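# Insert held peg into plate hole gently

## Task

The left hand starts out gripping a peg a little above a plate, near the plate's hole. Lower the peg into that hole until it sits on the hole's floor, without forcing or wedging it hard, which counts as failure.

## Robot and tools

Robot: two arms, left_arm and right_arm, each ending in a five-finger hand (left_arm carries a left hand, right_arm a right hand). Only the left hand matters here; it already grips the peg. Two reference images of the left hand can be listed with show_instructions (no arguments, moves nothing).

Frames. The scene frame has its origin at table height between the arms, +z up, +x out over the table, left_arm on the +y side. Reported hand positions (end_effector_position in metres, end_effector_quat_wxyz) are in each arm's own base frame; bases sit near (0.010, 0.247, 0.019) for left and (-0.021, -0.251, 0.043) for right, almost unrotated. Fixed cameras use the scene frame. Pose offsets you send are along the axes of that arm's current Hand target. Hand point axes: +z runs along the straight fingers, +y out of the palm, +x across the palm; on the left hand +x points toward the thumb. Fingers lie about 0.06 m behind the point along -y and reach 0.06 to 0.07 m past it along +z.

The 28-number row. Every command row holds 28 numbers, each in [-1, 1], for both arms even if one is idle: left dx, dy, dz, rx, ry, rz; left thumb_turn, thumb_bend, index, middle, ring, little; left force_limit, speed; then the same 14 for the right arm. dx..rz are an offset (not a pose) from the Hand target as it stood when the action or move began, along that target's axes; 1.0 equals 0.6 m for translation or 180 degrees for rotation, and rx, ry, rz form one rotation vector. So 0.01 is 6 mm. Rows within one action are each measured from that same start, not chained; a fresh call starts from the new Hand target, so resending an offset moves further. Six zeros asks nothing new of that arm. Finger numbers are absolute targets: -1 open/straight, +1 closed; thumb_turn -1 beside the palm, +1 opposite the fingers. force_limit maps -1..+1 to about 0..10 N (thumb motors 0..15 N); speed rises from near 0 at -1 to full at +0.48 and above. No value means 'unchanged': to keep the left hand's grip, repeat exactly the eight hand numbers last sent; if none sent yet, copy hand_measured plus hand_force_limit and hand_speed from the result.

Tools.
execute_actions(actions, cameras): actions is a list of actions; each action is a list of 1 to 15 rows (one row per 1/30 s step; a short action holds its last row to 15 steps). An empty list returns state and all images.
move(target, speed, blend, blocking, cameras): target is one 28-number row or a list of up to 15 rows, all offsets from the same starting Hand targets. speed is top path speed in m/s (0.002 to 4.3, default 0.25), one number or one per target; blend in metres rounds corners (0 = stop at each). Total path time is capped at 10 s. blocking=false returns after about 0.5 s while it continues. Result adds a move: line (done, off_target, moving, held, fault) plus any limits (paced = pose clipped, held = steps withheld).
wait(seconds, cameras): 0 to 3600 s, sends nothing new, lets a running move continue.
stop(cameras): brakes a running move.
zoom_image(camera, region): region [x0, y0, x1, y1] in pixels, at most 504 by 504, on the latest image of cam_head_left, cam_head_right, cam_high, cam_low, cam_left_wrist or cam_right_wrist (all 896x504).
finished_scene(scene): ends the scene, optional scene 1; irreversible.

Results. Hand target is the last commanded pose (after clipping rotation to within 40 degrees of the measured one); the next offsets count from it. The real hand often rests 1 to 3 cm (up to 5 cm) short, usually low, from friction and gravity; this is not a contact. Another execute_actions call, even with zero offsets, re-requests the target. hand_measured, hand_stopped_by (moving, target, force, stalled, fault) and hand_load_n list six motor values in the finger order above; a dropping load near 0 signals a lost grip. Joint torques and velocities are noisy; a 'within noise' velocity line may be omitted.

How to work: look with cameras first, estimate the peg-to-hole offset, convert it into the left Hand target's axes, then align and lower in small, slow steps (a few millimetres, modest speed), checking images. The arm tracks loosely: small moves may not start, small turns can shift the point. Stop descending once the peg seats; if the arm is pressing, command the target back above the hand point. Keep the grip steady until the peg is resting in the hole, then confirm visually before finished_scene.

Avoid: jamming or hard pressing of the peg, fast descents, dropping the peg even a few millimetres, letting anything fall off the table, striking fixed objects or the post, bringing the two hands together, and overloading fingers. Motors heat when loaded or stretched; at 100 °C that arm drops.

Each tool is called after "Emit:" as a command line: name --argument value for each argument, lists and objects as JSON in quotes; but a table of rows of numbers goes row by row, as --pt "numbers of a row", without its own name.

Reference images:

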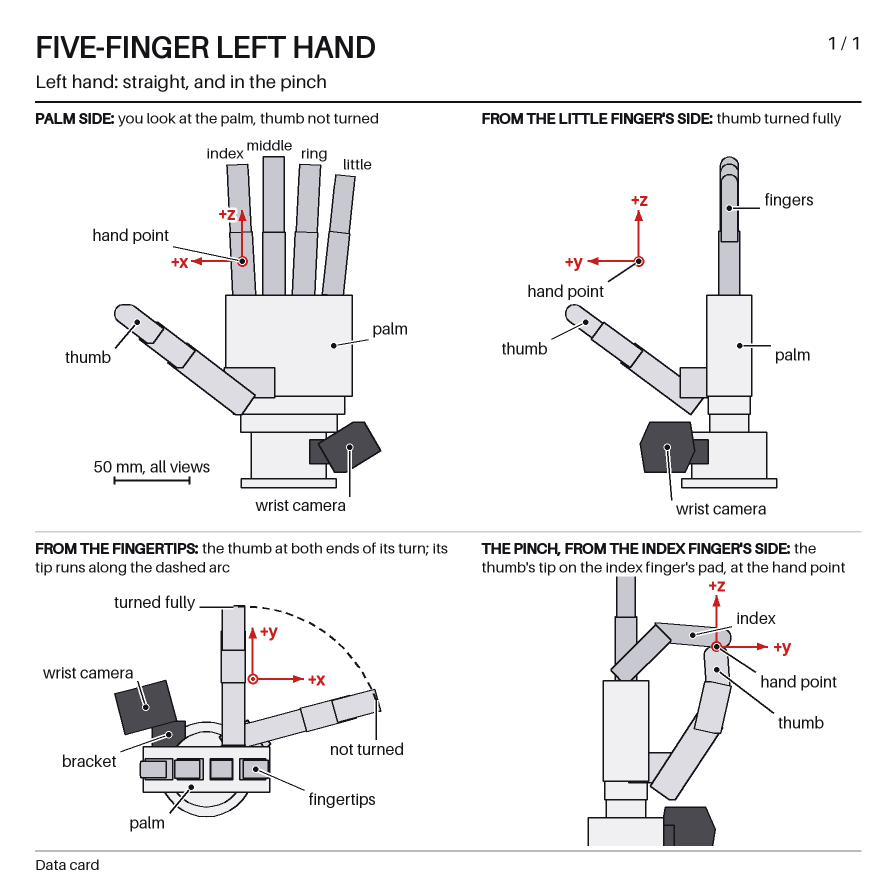

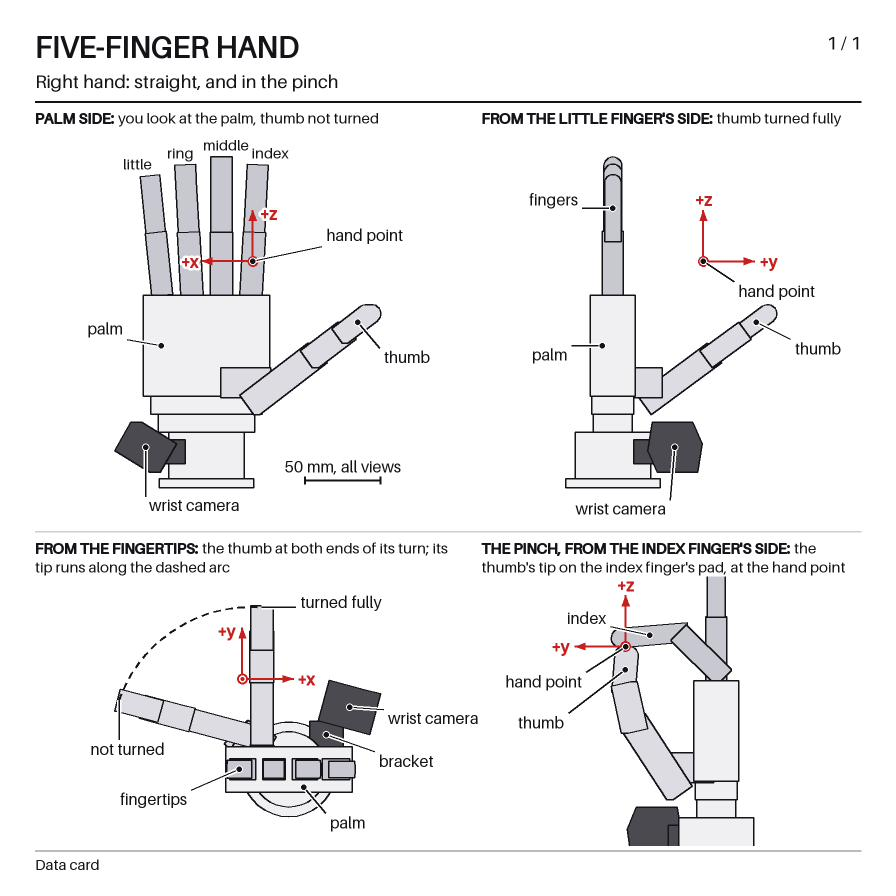

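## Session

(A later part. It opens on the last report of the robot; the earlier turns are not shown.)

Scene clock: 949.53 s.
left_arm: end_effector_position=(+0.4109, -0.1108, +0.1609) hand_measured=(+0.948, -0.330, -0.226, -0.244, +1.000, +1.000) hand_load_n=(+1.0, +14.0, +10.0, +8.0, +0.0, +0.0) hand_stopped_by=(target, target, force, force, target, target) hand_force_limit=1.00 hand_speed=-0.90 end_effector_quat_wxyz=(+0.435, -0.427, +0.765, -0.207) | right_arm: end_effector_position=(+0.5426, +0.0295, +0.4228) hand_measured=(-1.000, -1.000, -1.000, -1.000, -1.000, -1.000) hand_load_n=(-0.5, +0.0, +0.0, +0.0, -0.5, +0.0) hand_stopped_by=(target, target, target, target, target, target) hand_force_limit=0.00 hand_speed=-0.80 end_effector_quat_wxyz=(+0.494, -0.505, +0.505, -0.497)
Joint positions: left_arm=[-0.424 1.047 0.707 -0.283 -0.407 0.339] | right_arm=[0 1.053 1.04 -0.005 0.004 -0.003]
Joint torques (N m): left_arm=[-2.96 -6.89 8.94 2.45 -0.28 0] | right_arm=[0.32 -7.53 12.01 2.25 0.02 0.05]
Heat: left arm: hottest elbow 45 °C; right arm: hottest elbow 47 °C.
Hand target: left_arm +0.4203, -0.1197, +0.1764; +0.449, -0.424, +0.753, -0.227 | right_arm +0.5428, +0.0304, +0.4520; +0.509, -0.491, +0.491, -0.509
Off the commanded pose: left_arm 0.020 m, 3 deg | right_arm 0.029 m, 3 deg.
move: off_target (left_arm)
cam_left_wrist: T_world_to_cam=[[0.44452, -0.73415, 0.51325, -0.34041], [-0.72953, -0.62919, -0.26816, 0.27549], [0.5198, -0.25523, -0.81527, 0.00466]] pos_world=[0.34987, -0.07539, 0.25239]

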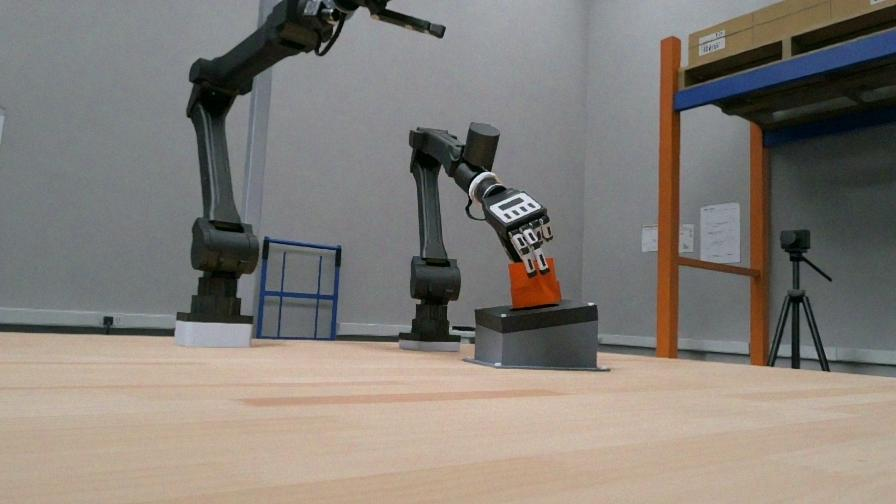

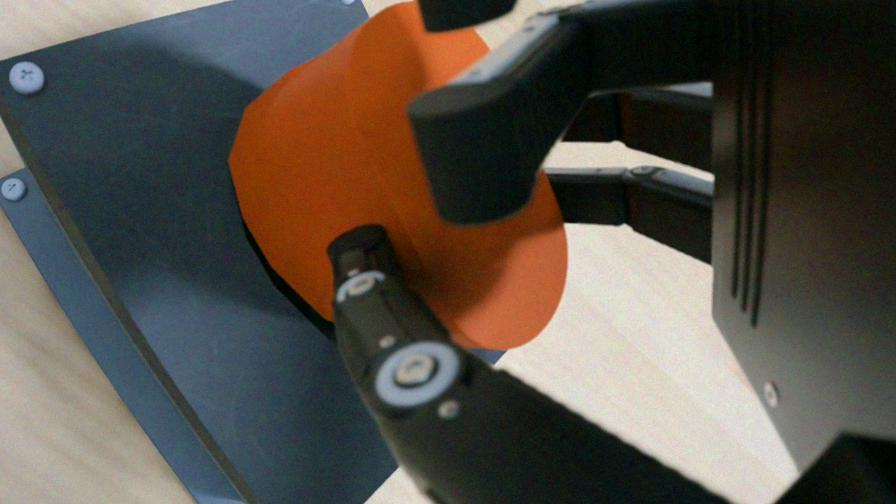

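Emit:
move --target '[0.0117,-0.0062,-0.0024,0,0,0,0.948,-0.324,-0.226,-0.244,1,1,1,-0.9,0,0,0,0,0,0,-1,-1,-1,-1,-1,-1,0,-0.8]' --speed 0.03 --cameras '["cam_low","cam_left_wrist"]'

Emit:
zoom_image --camera "cam_low" --region '[500, 265, 565, 325]'

Emit:
zoom_image --camera "cam_left_wrist" --region '[180, 160, 280, 260]'

Emit:
zoom_image --camera "cam_left_wrist" --region '[240, 240, 340, 340]'

Scene clock: 1022.20 s.
left_arm: end_effector_position=(+0.4077, -0.1215, +0.1586) hand_measured=(+0.948, -0.330, -0.226, -0.244, +1.000, +1.000) hand_load_n=(+1.0, +14.0, +10.0, +8.0, +0.0, +0.0) hand_stopped_by=(target, target, force, force, target, target) hand_force_limit=1.00 hand_speed=-0.90 end_effector_quat_wxyz=(+0.434, -0.423, +0.768, -0.208) | right_arm: end_effector_position=(+0.5426, +0.0295, +0.4228) hand_measured=(-1.000, -1.000, -1.000, -1.000, -1.000, -1.000) hand_load_n=(+0.0, +0.0, +0.0, +0.0, +0.0, +0.0) hand_stopped_by=(target, target, target, target, target, target) hand_force_limit=0.00 hand_speed=-0.80 end_effector_quat_wxyz=(+0.494, -0.505, +0.505, -0.497)
Joint positions: left_arm=[-0.458 1.055 0.707 -0.283 -0.428 0.325] | right_arm=[0 1.053 1.04 -0.005 0.004 -0.003]
Joint torques (N m): left_arm=[-2.84 -6.89 9.35 2.25 -0.29 -0.01] | right_arm=[0.09 -7.65 11.99 2.24 0.03 0.05]
Heat: left arm: hottest elbow 45 °C; right arm: hottest elbow 48 °C.
Hand target: left_arm +0.4190, -0.1277, +0.1764; +0.449, -0.424, +0.753, -0.227 | right_arm +0.5428, +0.0304, +0.4520; +0.509, -0.491, +0.491, -0.509
Off the commanded pose: left_arm 0.022 m, 3 deg | right_arm 0.029 m, 3 deg.
move: off_target (left_arm)
cam_left_wrist: T_world_to_cam=[[0.43838, -0.73969, 0.51058, -0.34347], [-0.73535, -0.62181, -0.26946, 0.26927], [0.5168, -0.25733, -0.81652, 0.0029]] pos_world=[0.34708, -0.08587, 0.25029]

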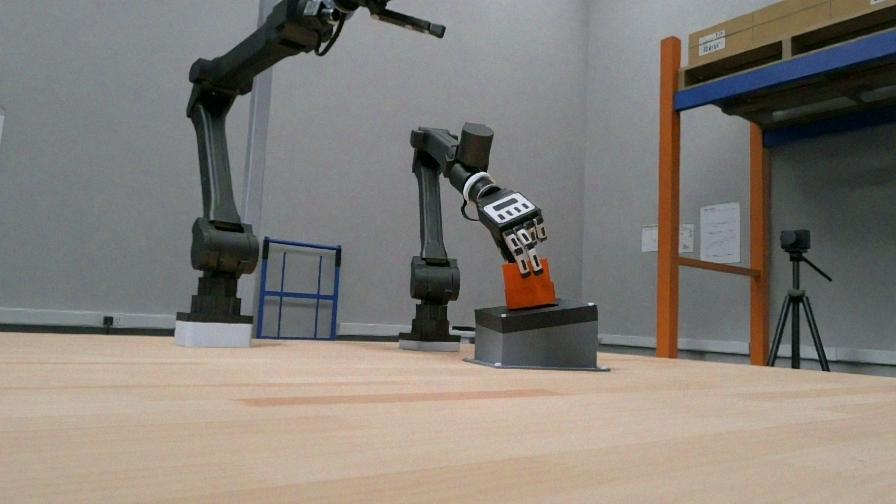

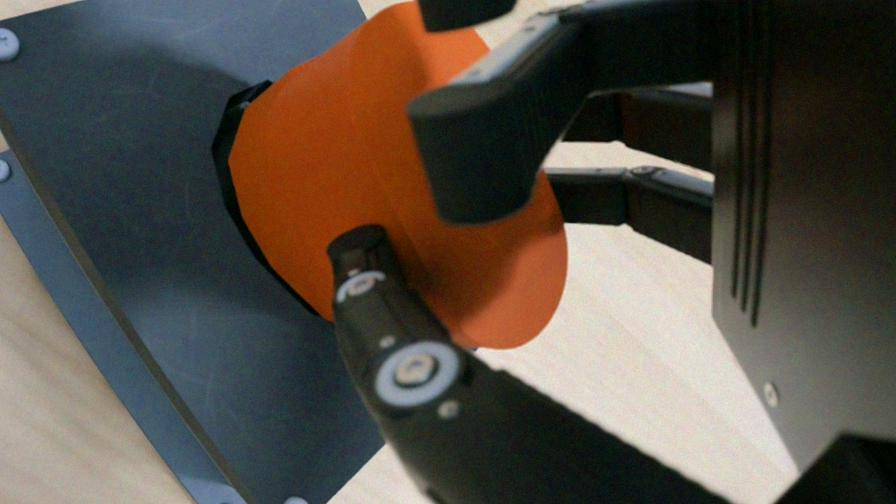

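Scaled by 7.754 from the camera's image (finer frame: 1280x720).

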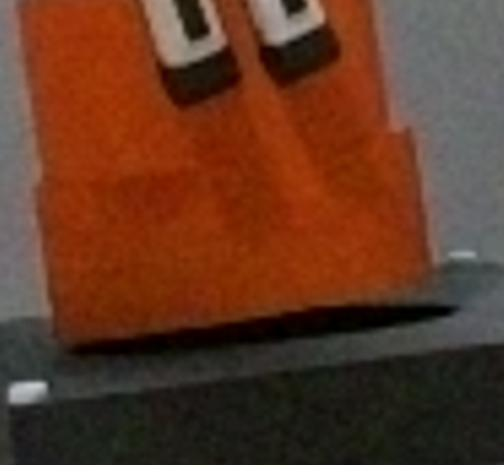

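Scaled by 5.040 from the camera's image (finer frame: 1280x720).

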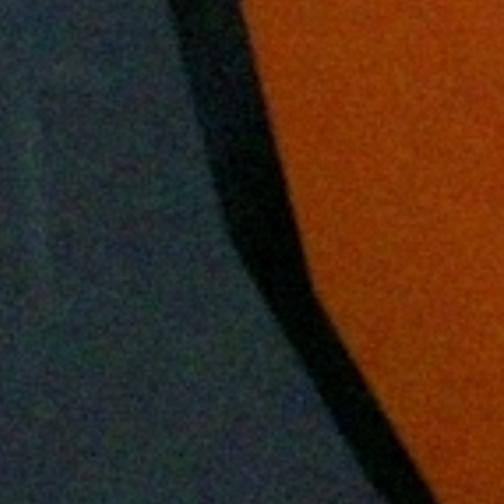

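Scaled by 5.040 from the camera's image (finer frame: 1280x720).

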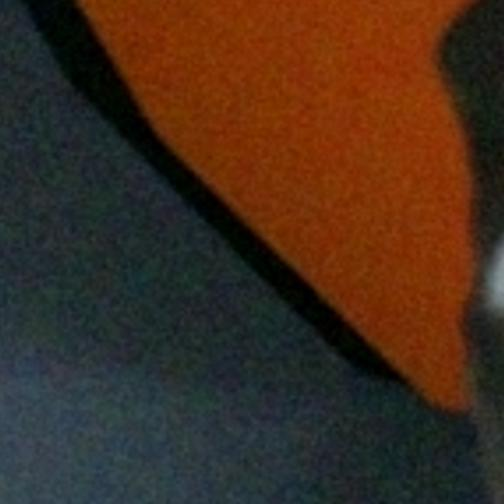

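Emit:
move --target '[-0.0098,0.0032,-0.0002,0,0,0,0.948,-0.324,-0.226,-0.244,1,1,1,-0.9,0,0,0,0,0,0,-1,-1,-1,-1,-1,-1,0,-0.8]' --speed 0.03 --cameras '["cam_low","cam_left_wrist"]'

Emit:
zoom_image --camera "cam_low" --region '[500, 265, 565, 325]'

Emit:
zoom_image --camera "cam_left_wrist" --region '[180, 80, 280, 180]'

Emit:
zoom_image --camera "cam_left_wrist" --region '[180, 160, 280, 260]'

Emit:
zoom_image --camera "cam_left_wrist" --region '[240, 240, 340, 340]'

Scene clock: 1064.23 s.
left_arm: end_effector_position=(+0.4075, -0.1233, +0.1582) hand_measured=(+0.948, -0.330, -0.226, -0.244, +1.000, +1.000) hand_load_n=(+1.0, +14.0, +10.0, +8.0, +0.0, +0.0) hand_stopped_by=(target, target, force, force, target, target) hand_force_limit=1.00 hand_speed=-0.90 end_effector_quat_wxyz=(+0.431, -0.422, +0.769, -0.211) | right_arm: end_effector_position=(+0.5426, +0.0295, +0.4228) hand_measured=(-1.000, -1.000, -1.000, -1.000, -1.000, -1.000) hand_load_n=(+0.0, +0.0, +0.0, +0.0, +0.0, +0.0) hand_stopped_by=(target, target, target, target, target, target) hand_force_limit=0.00 hand_speed=-0.80 end_effector_quat_wxyz=(+0.494, -0.505, +0.505, -0.497)
Joint positions: left_arm=[-0.458 1.055 0.707 -0.283 -0.419 0.325] | right_arm=[0 1.053 1.04 -0.005 0.004 -0.003]
Joint torques (N m): left_arm=[-1.32 -7.59 9.21 2.21 -0.07 0.11] | right_arm=[0.21 -7.59 12.04 2.24 0.01 0.04]
Heat: left arm: hottest elbow 45 °C; right arm: hottest elbow 48 °C.
Hand target: left_arm +0.4194, -0.1217, +0.1779; +0.449, -0.424, +0.753, -0.227 | right_arm +0.5428, +0.0304, +0.4520; +0.509, -0.491, +0.491, -0.509
Off the commanded pose: left_arm 0.023 m, 3 deg | right_arm 0.029 m, 3 deg.
move: off_target (left_arm)
cam_left_wrist: T_world_to_cam=[[0.43411, -0.74039, 0.51319, -0.34319], [-0.74055, -0.61767, -0.26469, 0.2697], [0.51296, -0.26514, -0.81644, 0.0028]] pos_world=[0.34728, -0.08676, 0.24979]

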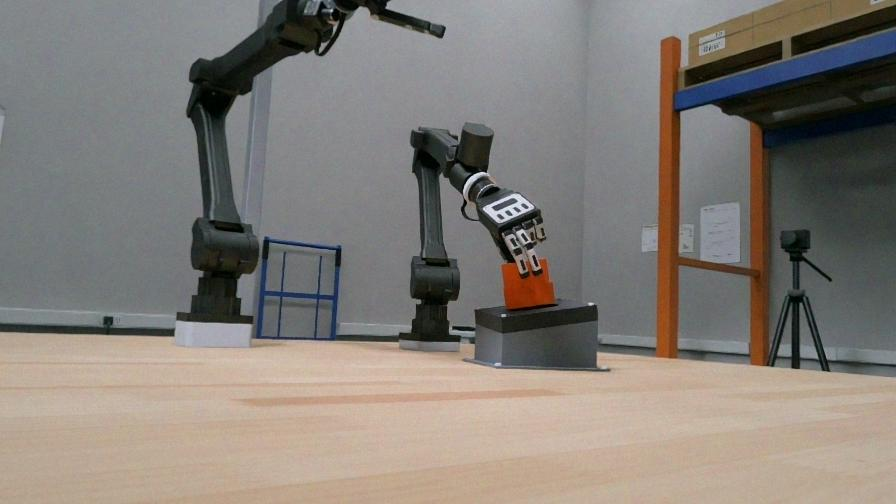

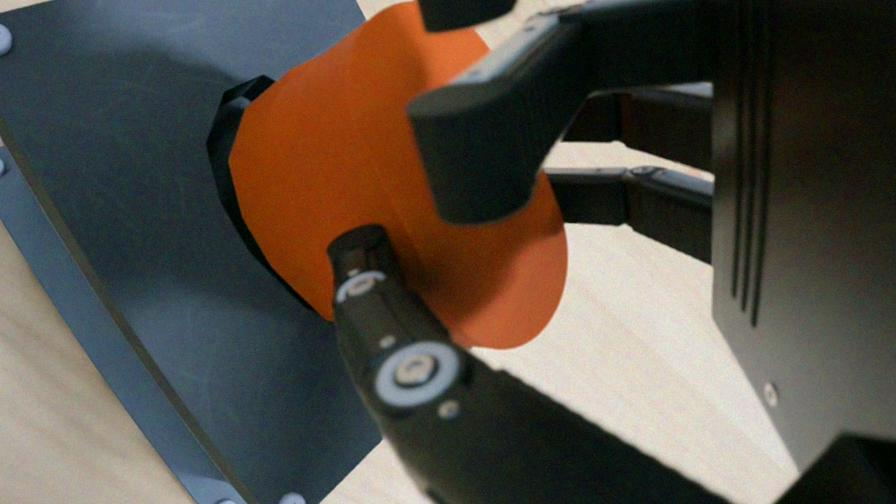

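Scaled by 7.754 from the camera's image (finer frame: 1280x720).

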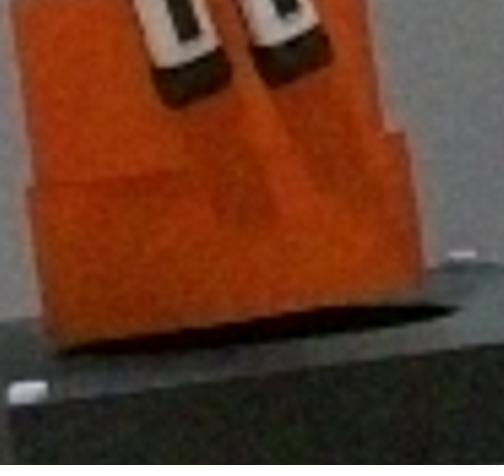

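Scaled by 5.040 from the camera's image (finer frame: 1280x720).

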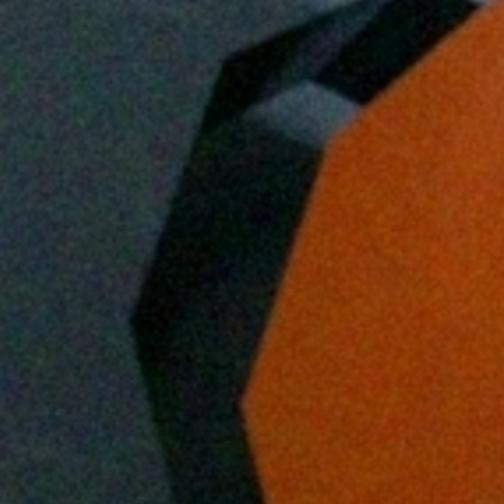

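Scaled by 5.040 from the camera's image (finer frame: 1280x720).

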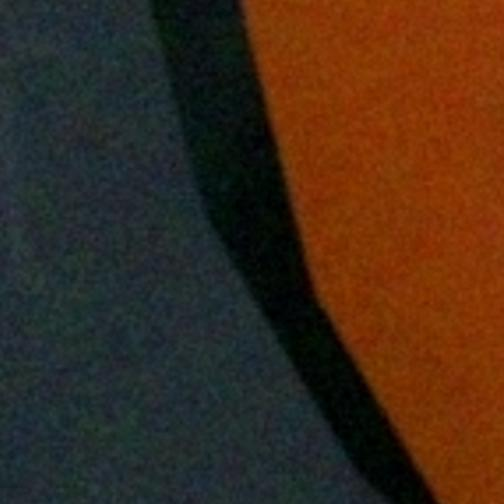

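Scaled by 5.040 from the camera's image (finer frame: 1280x720).

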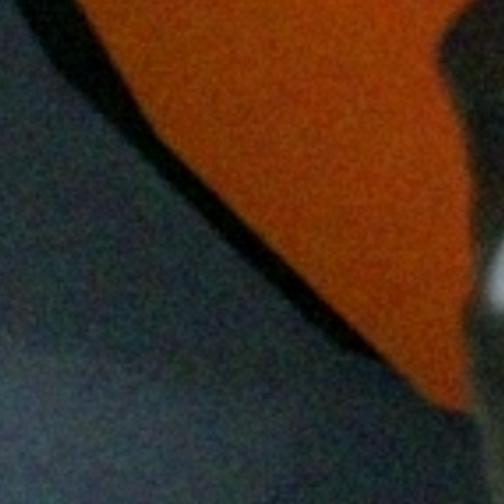

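Emit:
move --pt "-0.0243 0.0086 -0.0023 0 0 0 0.948 -0.324 -0.226 -0.244 1 1 1 -0.9 0 0 0 0 0 0 -1 -1 -1 -1 -1 -1 0 -0.8" --pt "0 0 0 0 0 0 0.948 -0.324 -0.226 -0.244 1 1 1 -0.9 0 0 0 0 0 0 -1 -1 -1 -1 -1 -1 0 -0.8" --speed 0.03 --cameras '["cam_low","cam_left_wrist"]'

Emit:
zoom_image --camera "cam_low" --region '[500, 265, 565, 325]'

Emit:
zoom_image --camera "cam_left_wrist" --region '[180, 80, 280, 180]'

Emit:
zoom_image --camera "cam_left_wrist" --region '[180, 160, 280, 260]'

Emit:
zoom_image --camera "cam_left_wrist" --region '[240, 240, 340, 340]'

Scene clock: 1090.40 s.
left_arm: end_effector_position=(+0.4093, -0.1161, +0.1617) hand_measured=(+0.948, -0.330, -0.226, -0.244, +1.000, +1.000) hand_load_n=(+1.0, +14.0, +10.0, +8.0, +0.0, +0.0) hand_stopped_by=(target, target, force, force, target, target) hand_force_limit=1.00 hand_speed=-0.90 end_effector_quat_wxyz=(+0.435, -0.424, +0.766, -0.210) | right_arm: end_effector_position=(+0.5426, +0.0295, +0.4228) hand_measured=(-1.000, -1.000, -1.000, -1.000, -1.000, -1.000) hand_load_n=(-0.5, +0.0, +0.0, +0.0, -0.5, +0.0) hand_stopped_by=(target, target, target, target, target, target) hand_force_limit=0.00 hand_speed=-0.80 end_effector_quat_wxyz=(+0.494, -0.505, +0.505, -0.497)
Joint positions: left_arm=[-0.439 1.046 0.707 -0.283 -0.413 0.336] | right_arm=[0 1.053 1.04 -0.005 0.004 -0.003]
Joint torques (N m): left_arm=[-2.73 -6.71 9.22 2.18 -0.28 0] | right_arm=[-0.03 -7.53 12.01 2.25 0.03 0.05]
Heat: left arm: hottest elbow 45 °C; right arm: hottest elbow 48 °C.
Hand target: left_arm +0.4194, -0.1217, +0.1779; +0.449, -0.424, +0.753, -0.227 | right_arm +0.5428, +0.0304, +0.4520; +0.509, -0.491, +0.491, -0.509
Off the commanded pose: left_arm 0.020 m, 3 deg | right_arm 0.029 m, 3 deg.
move: off_target (left_arm)
cam_left_wrist: T_world_to_cam=[[0.43652, -0.73798, 0.51462, -0.34135], [-0.73412, -0.62284, -0.27045, 0.27409], [0.52011, -0.25974, -0.81365, 0.00393]] pos_world=[0.34818, -0.08017, 0.25299]

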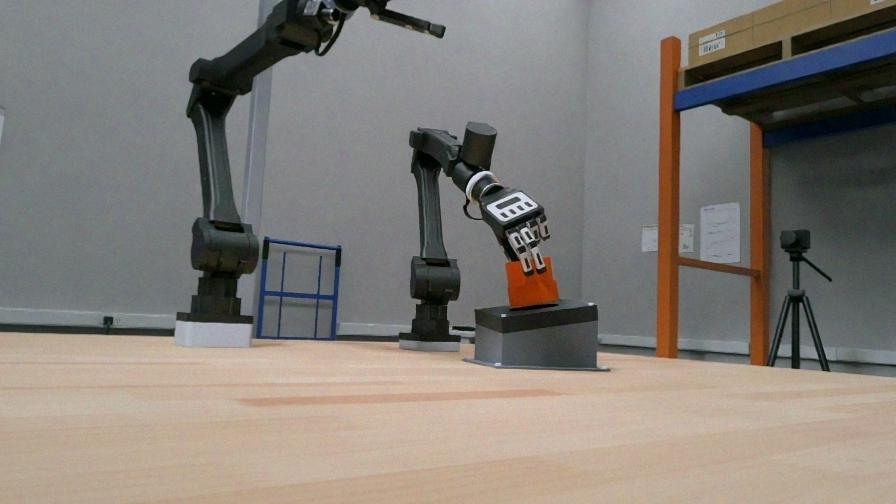

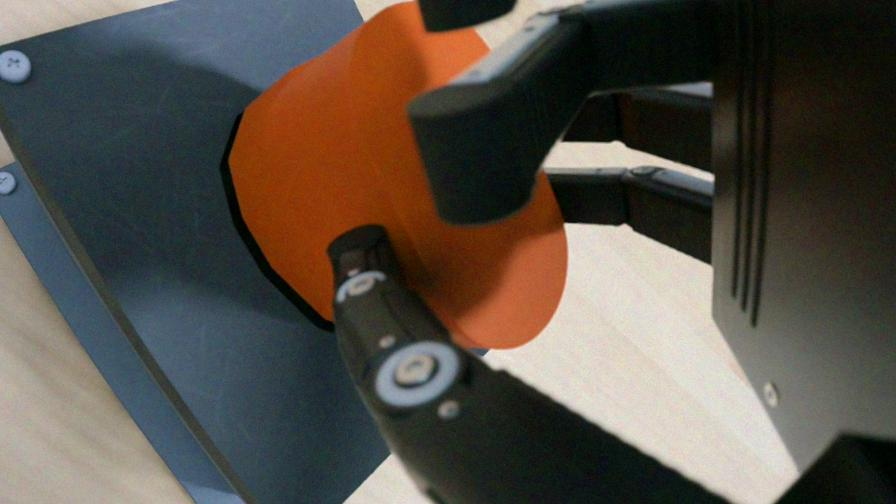

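Scaled by 7.754 from the camera's image (finer frame: 1280x720).

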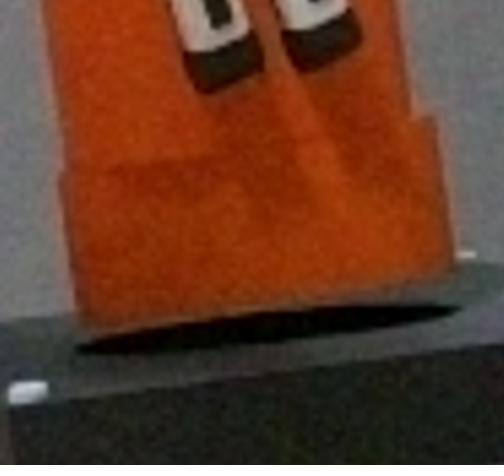

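Scaled by 5.040 from the camera's image (finer frame: 1280x720).

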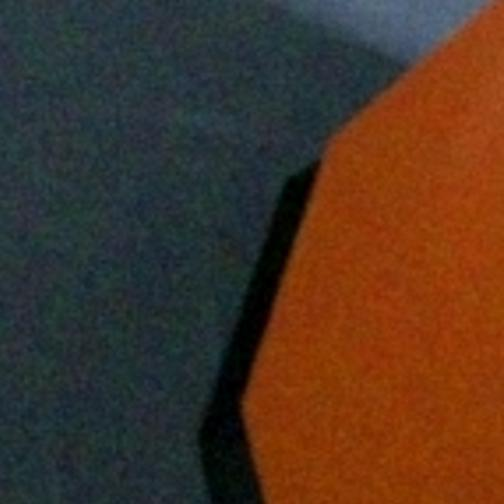

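Scaled by 5.040 from the camera's image (finer frame: 1280x720).

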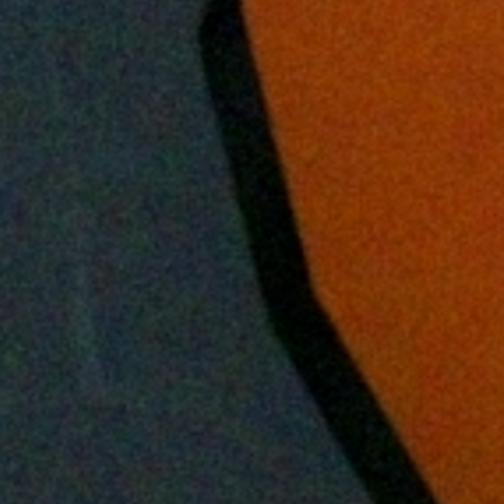

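Scaled by 5.040 from the camera's image (finer frame: 1280x720).

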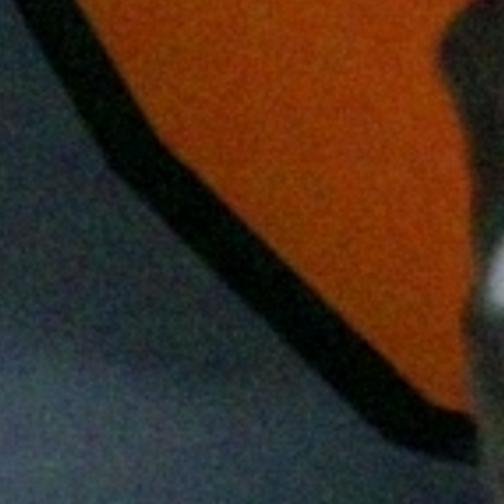

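Emit:
move --pt "-0.0243 0.0086 -0.0023 0 0 0 0.948 -0.324 -0.226 -0.244 1 1 1 -0.9 0 0 0 0 0 0 -1 -1 -1 -1 -1 -1 0 -0.8" --pt "0.0025 0.0062 0.0018 0 0 0 0.948 -0.324 -0.226 -0.244 1 1 1 -0.9 0 0 0 0 0 0 -1 -1 -1 -1 -1 -1 0 -0.8" --speed 0.03 --cameras '["cam_low","cam_left_wrist"]'

Emit:
zoom_image --camera "cam_low" --region '[500, 265, 565, 325]'

Emit:
zoom_image --camera "cam_left_wrist" --region '[180, 80, 280, 180]'

Emit:
zoom_image --camera "cam_left_wrist" --region '[180, 160, 280, 260]'

Emit:
zoom_image --camera "cam_left_wrist" --region '[240, 240, 340, 340]'

Scene clock: 1155.80 s.
left_arm: end_effector_position=(+0.4084, -0.1150, +0.1592) hand_measured=(+0.948, -0.330, -0.226, -0.244, +1.000, +1.000) hand_load_n=(+1.0, +13.5, +10.0, +7.5, +0.0, +0.0) hand_stopped_by=(target, target, force, force, target, target) hand_force_limit=1.00 hand_speed=-0.90 end_effector_quat_wxyz=(+0.435, -0.424, +0.767, -0.209) | right_arm: end_effector_position=(+0.5426, +0.0295, +0.4228) hand_measured=(-1.000, -1.000, -1.000, -1.000, -1.000, -1.000) hand_load_n=(+0.0, +0.0, +0.0, +0.0, +0.0, +0.5) hand_stopped_by=(target, target, target, target, target, target) hand_force_limit=0.00 hand_speed=-0.80 end_effector_quat_wxyz=(+0.494, -0.505, +0.505, -0.497)
Joint positions: left_arm=[-0.438 1.046 0.701 -0.278 -0.413 0.336] | right_arm=[0 1.053 1.04 -0.005 0.004 -0.003]
Joint torques (N m): left_arm=[-2.78 -6.71 8.88 2.4 -0.28 0.01] | right_arm=[0.09 -7.47 12.01 2.29 0.03 0.03]
Heat: left arm: hottest elbow 45 °C; right arm: hottest elbow 48 °C.
Hand target: left_arm +0.4184, -0.1209, +0.1739; +0.449, -0.424, +0.753, -0.227 | right_arm +0.5428, +0.0304, +0.4520; +0.509, -0.491, +0.491, -0.509
Off the commanded pose: left_arm 0.019 m, 3 deg | right_arm 0.029 m, 3 deg.
move: off_target (left_arm)
cam_left_wrist: T_world_to_cam=[[0.4384, -0.73764, 0.51352, -0.33947], [-0.73357, -0.62378, -0.26976, 0.27314], [0.5193, -0.25844, -0.81458, 0.0033]] pos_world=[0.34748, -0.07918, 0.25069]

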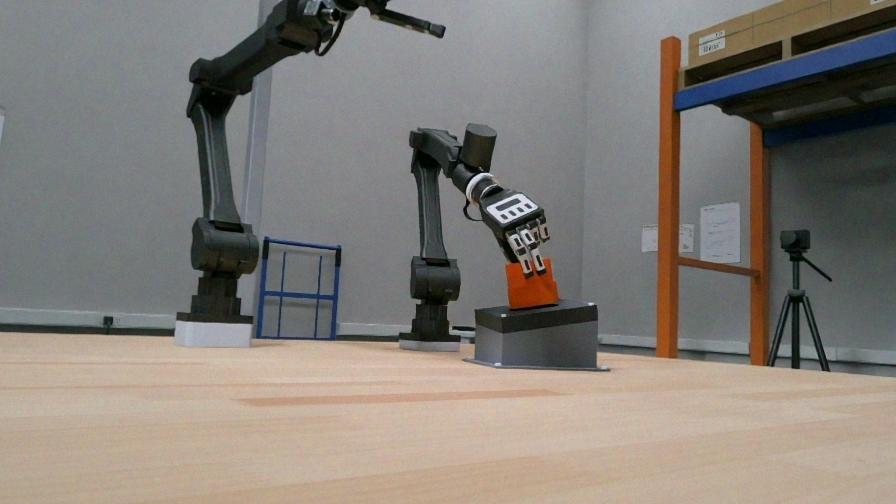

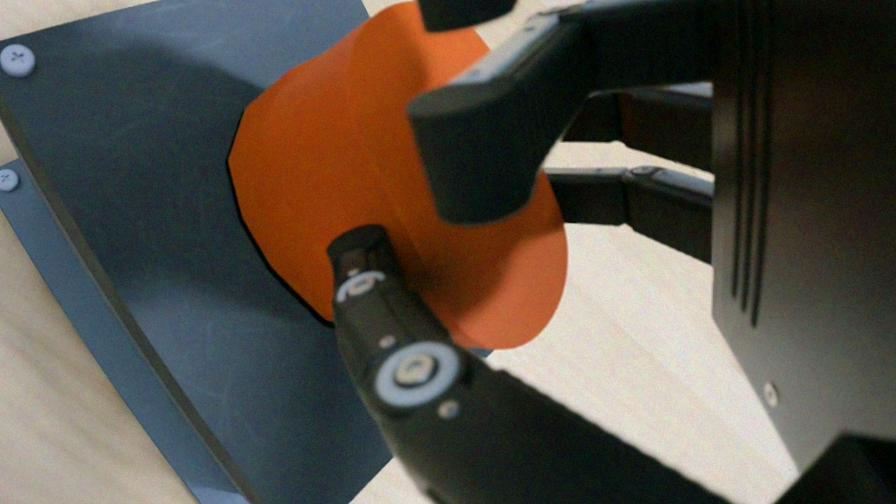

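Scaled by 7.754 from the camera's image (finer frame: 1280x720).

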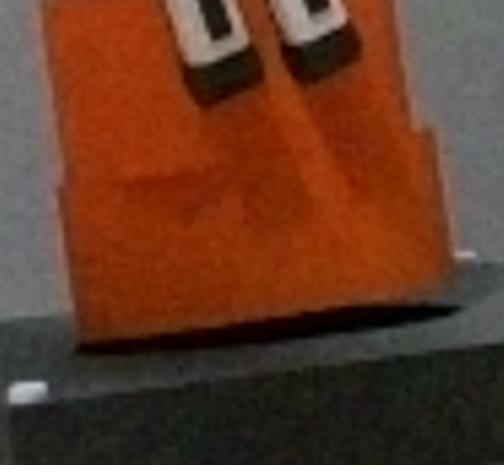

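Scaled by 5.040 from the camera's image (finer frame: 1280x720).

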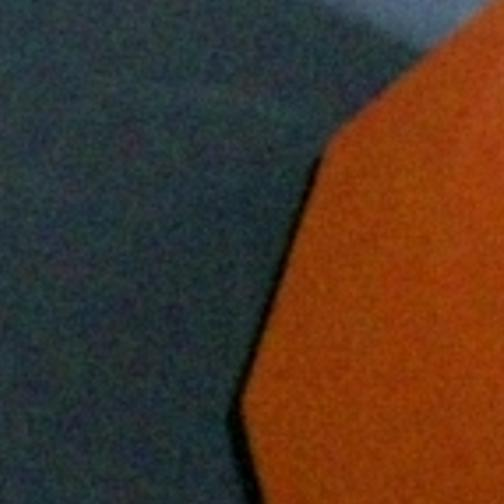

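Scaled by 5.040 from the camera's image (finer frame: 1280x720).

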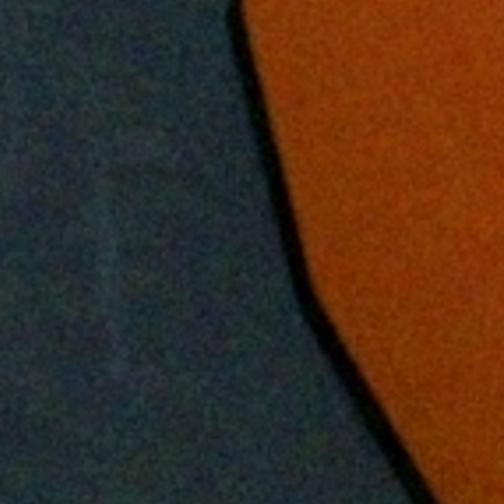

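Scaled by 5.040 from the camera's image (finer frame: 1280x720).

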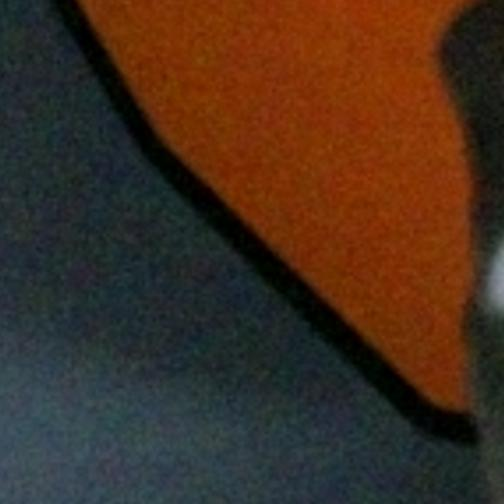

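Emit:
move --target '[0.0025,0.0052,0.0032,0,0,0,0.948,-0.324,-0.226,-0.244,1,1,1,-0.9,0,0,0,0,0,0,-1,-1,-1,-1,-1,-1,0,-0.8]' --speed 0.02 --cameras '["cam_low","cam_left_wrist"]'

Emit:
zoom_image --camera "cam_low" --region '[500, 265, 565, 325]'

Emit:
zoom_image --camera "cam_left_wrist" --region '[200, 80, 340, 340]'

Scene clock: 1185.03 s.
left_arm: end_effector_position=(+0.4083, -0.1149, +0.1555) hand_measured=(+0.948, -0.330, -0.226, -0.244, +1.000, +1.000) hand_load_n=(+1.0, +14.0, +10.0, +8.0, +0.0, +0.0) hand_stopped_by=(target, target, force, force, target, target) hand_force_limit=1.00 hand_speed=-0.90 end_effector_quat_wxyz=(+0.435, -0.424, +0.766, -0.210) | right_arm: end_effector_position=(+0.5426, +0.0295, +0.4228) hand_measured=(-1.000, -1.000, -1.000, -1.000, -1.000, -1.000) hand_load_n=(-0.5, +0.0, +0.0, +0.0, +0.0, +0.0) hand_stopped_by=(target, target, target, target, target, target) hand_force_limit=0.00 hand_speed=-0.80 end_effector_quat_wxyz=(+0.494, -0.505, +0.505, -0.497)
Joint positions: left_arm=[-0.438 1.049 0.691 -0.265 -0.413 0.336] | right_arm=[0 1.053 1.04 -0.005 0.004 -0.003]
Joint torques (N m): left_arm=[-2.67 -6.77 8.84 2.39 -0.23 0] | right_arm=[0.21 -7.77 12.01 2.25 0.04 0.04]
Heat: left arm: hottest elbow 45 °C; right arm: hottest elbow 48 °C.
Hand target: left_arm +0.4183, -0.1204, +0.1700; +0.449, -0.424, +0.753, -0.227 | right_arm +0.5428, +0.0304, +0.4520; +0.509, -0.491, +0.491, -0.509
Off the commanded pose: left_arm 0.019 m, 3 deg | right_arm 0.029 m, 3 deg.
move: off_target (left_arm)
cam_left_wrist: T_world_to_cam=[[0.43771, -0.73727, 0.51463, -0.33727], [-0.73314, -0.62401, -0.2704, 0.27192], [0.52049, -0.25894, -0.81366, -0.00038]] pos_world=[0.34718, -0.07908, 0.24679]

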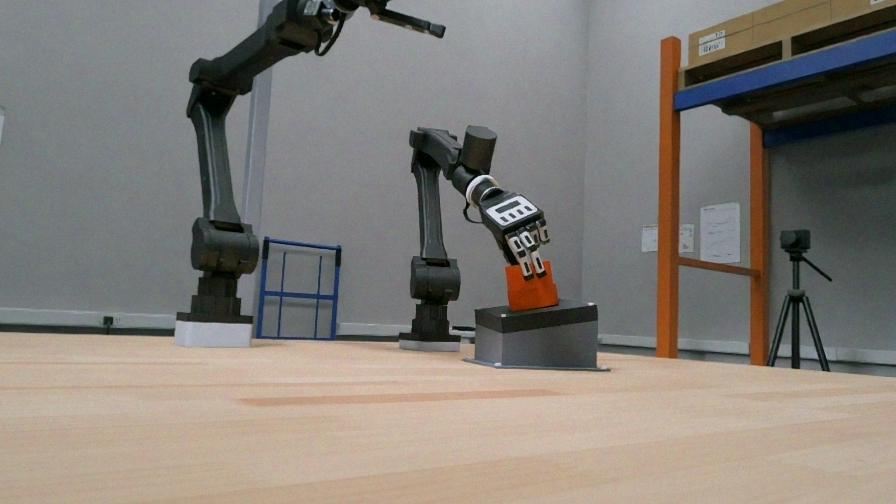

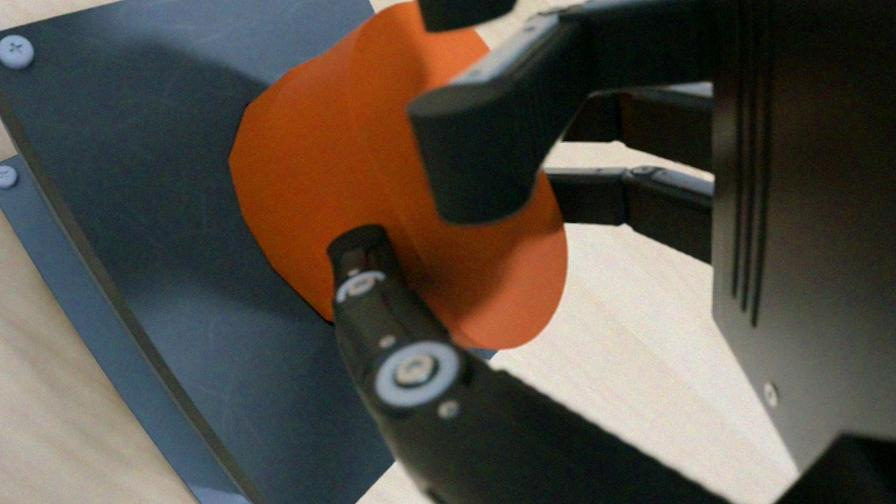

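Scaled by 7.754 from the camera's image (finer frame: 1280x720).

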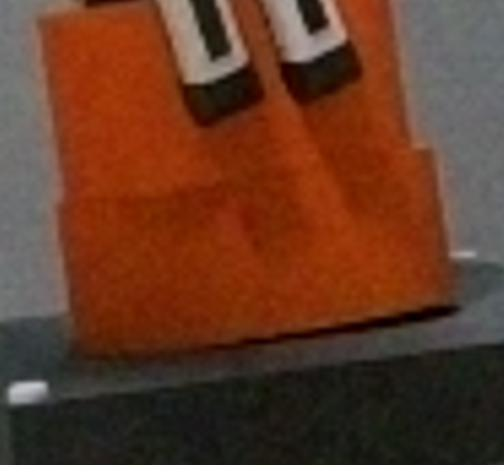

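Scaled by 1.938 from the camera's image (finer frame: 1280x720).

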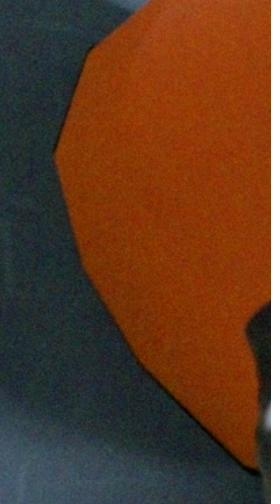

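Emit:
zoom_image --camera "cam_low" --region '[502, 295, 534, 317]'

Emit:
zoom_image --camera "cam_low" --region '[534, 290, 566, 312]'

Emit:
zoom_image --camera "cam_left_wrist" --region '[220, 90, 290, 160]'

Emit:
zoom_image --camera "cam_left_wrist" --region '[220, 160, 290, 230]'

Emit:
zoom_image --camera "cam_left_wrist" --region '[260, 250, 340, 330]'

Scaled by 15.750 from the camera's image (finer frame: 1280x720).

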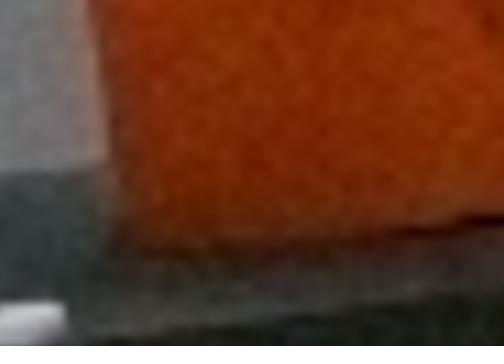

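Scaled by 15.750 from the camera's image (finer frame: 1280x720).

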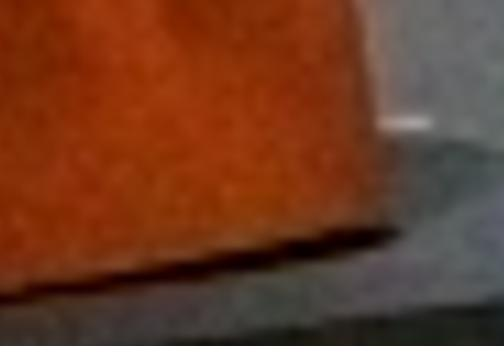

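Scaled by 7.200 from the camera's image (finer frame: 1280x720).

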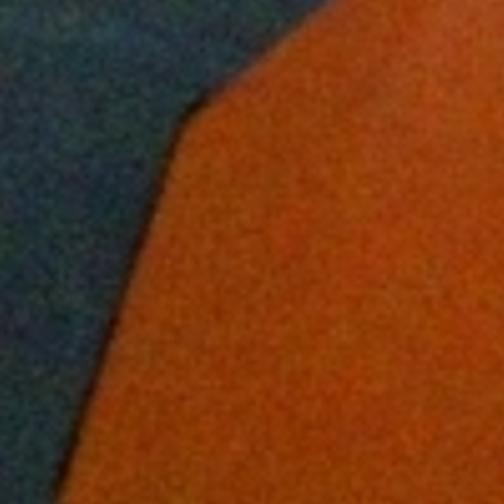

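Scaled by 7.200 from the camera's image (finer frame: 1280x720).

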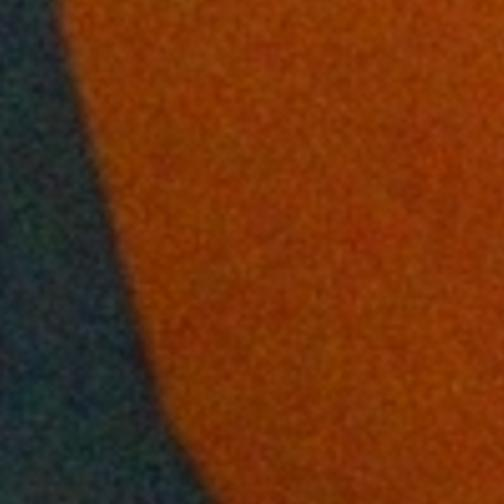

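Scaled by 6.300 from the camera's image (finer frame: 1280x720).

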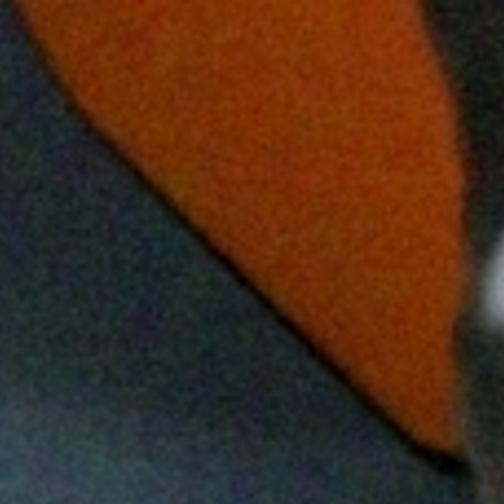

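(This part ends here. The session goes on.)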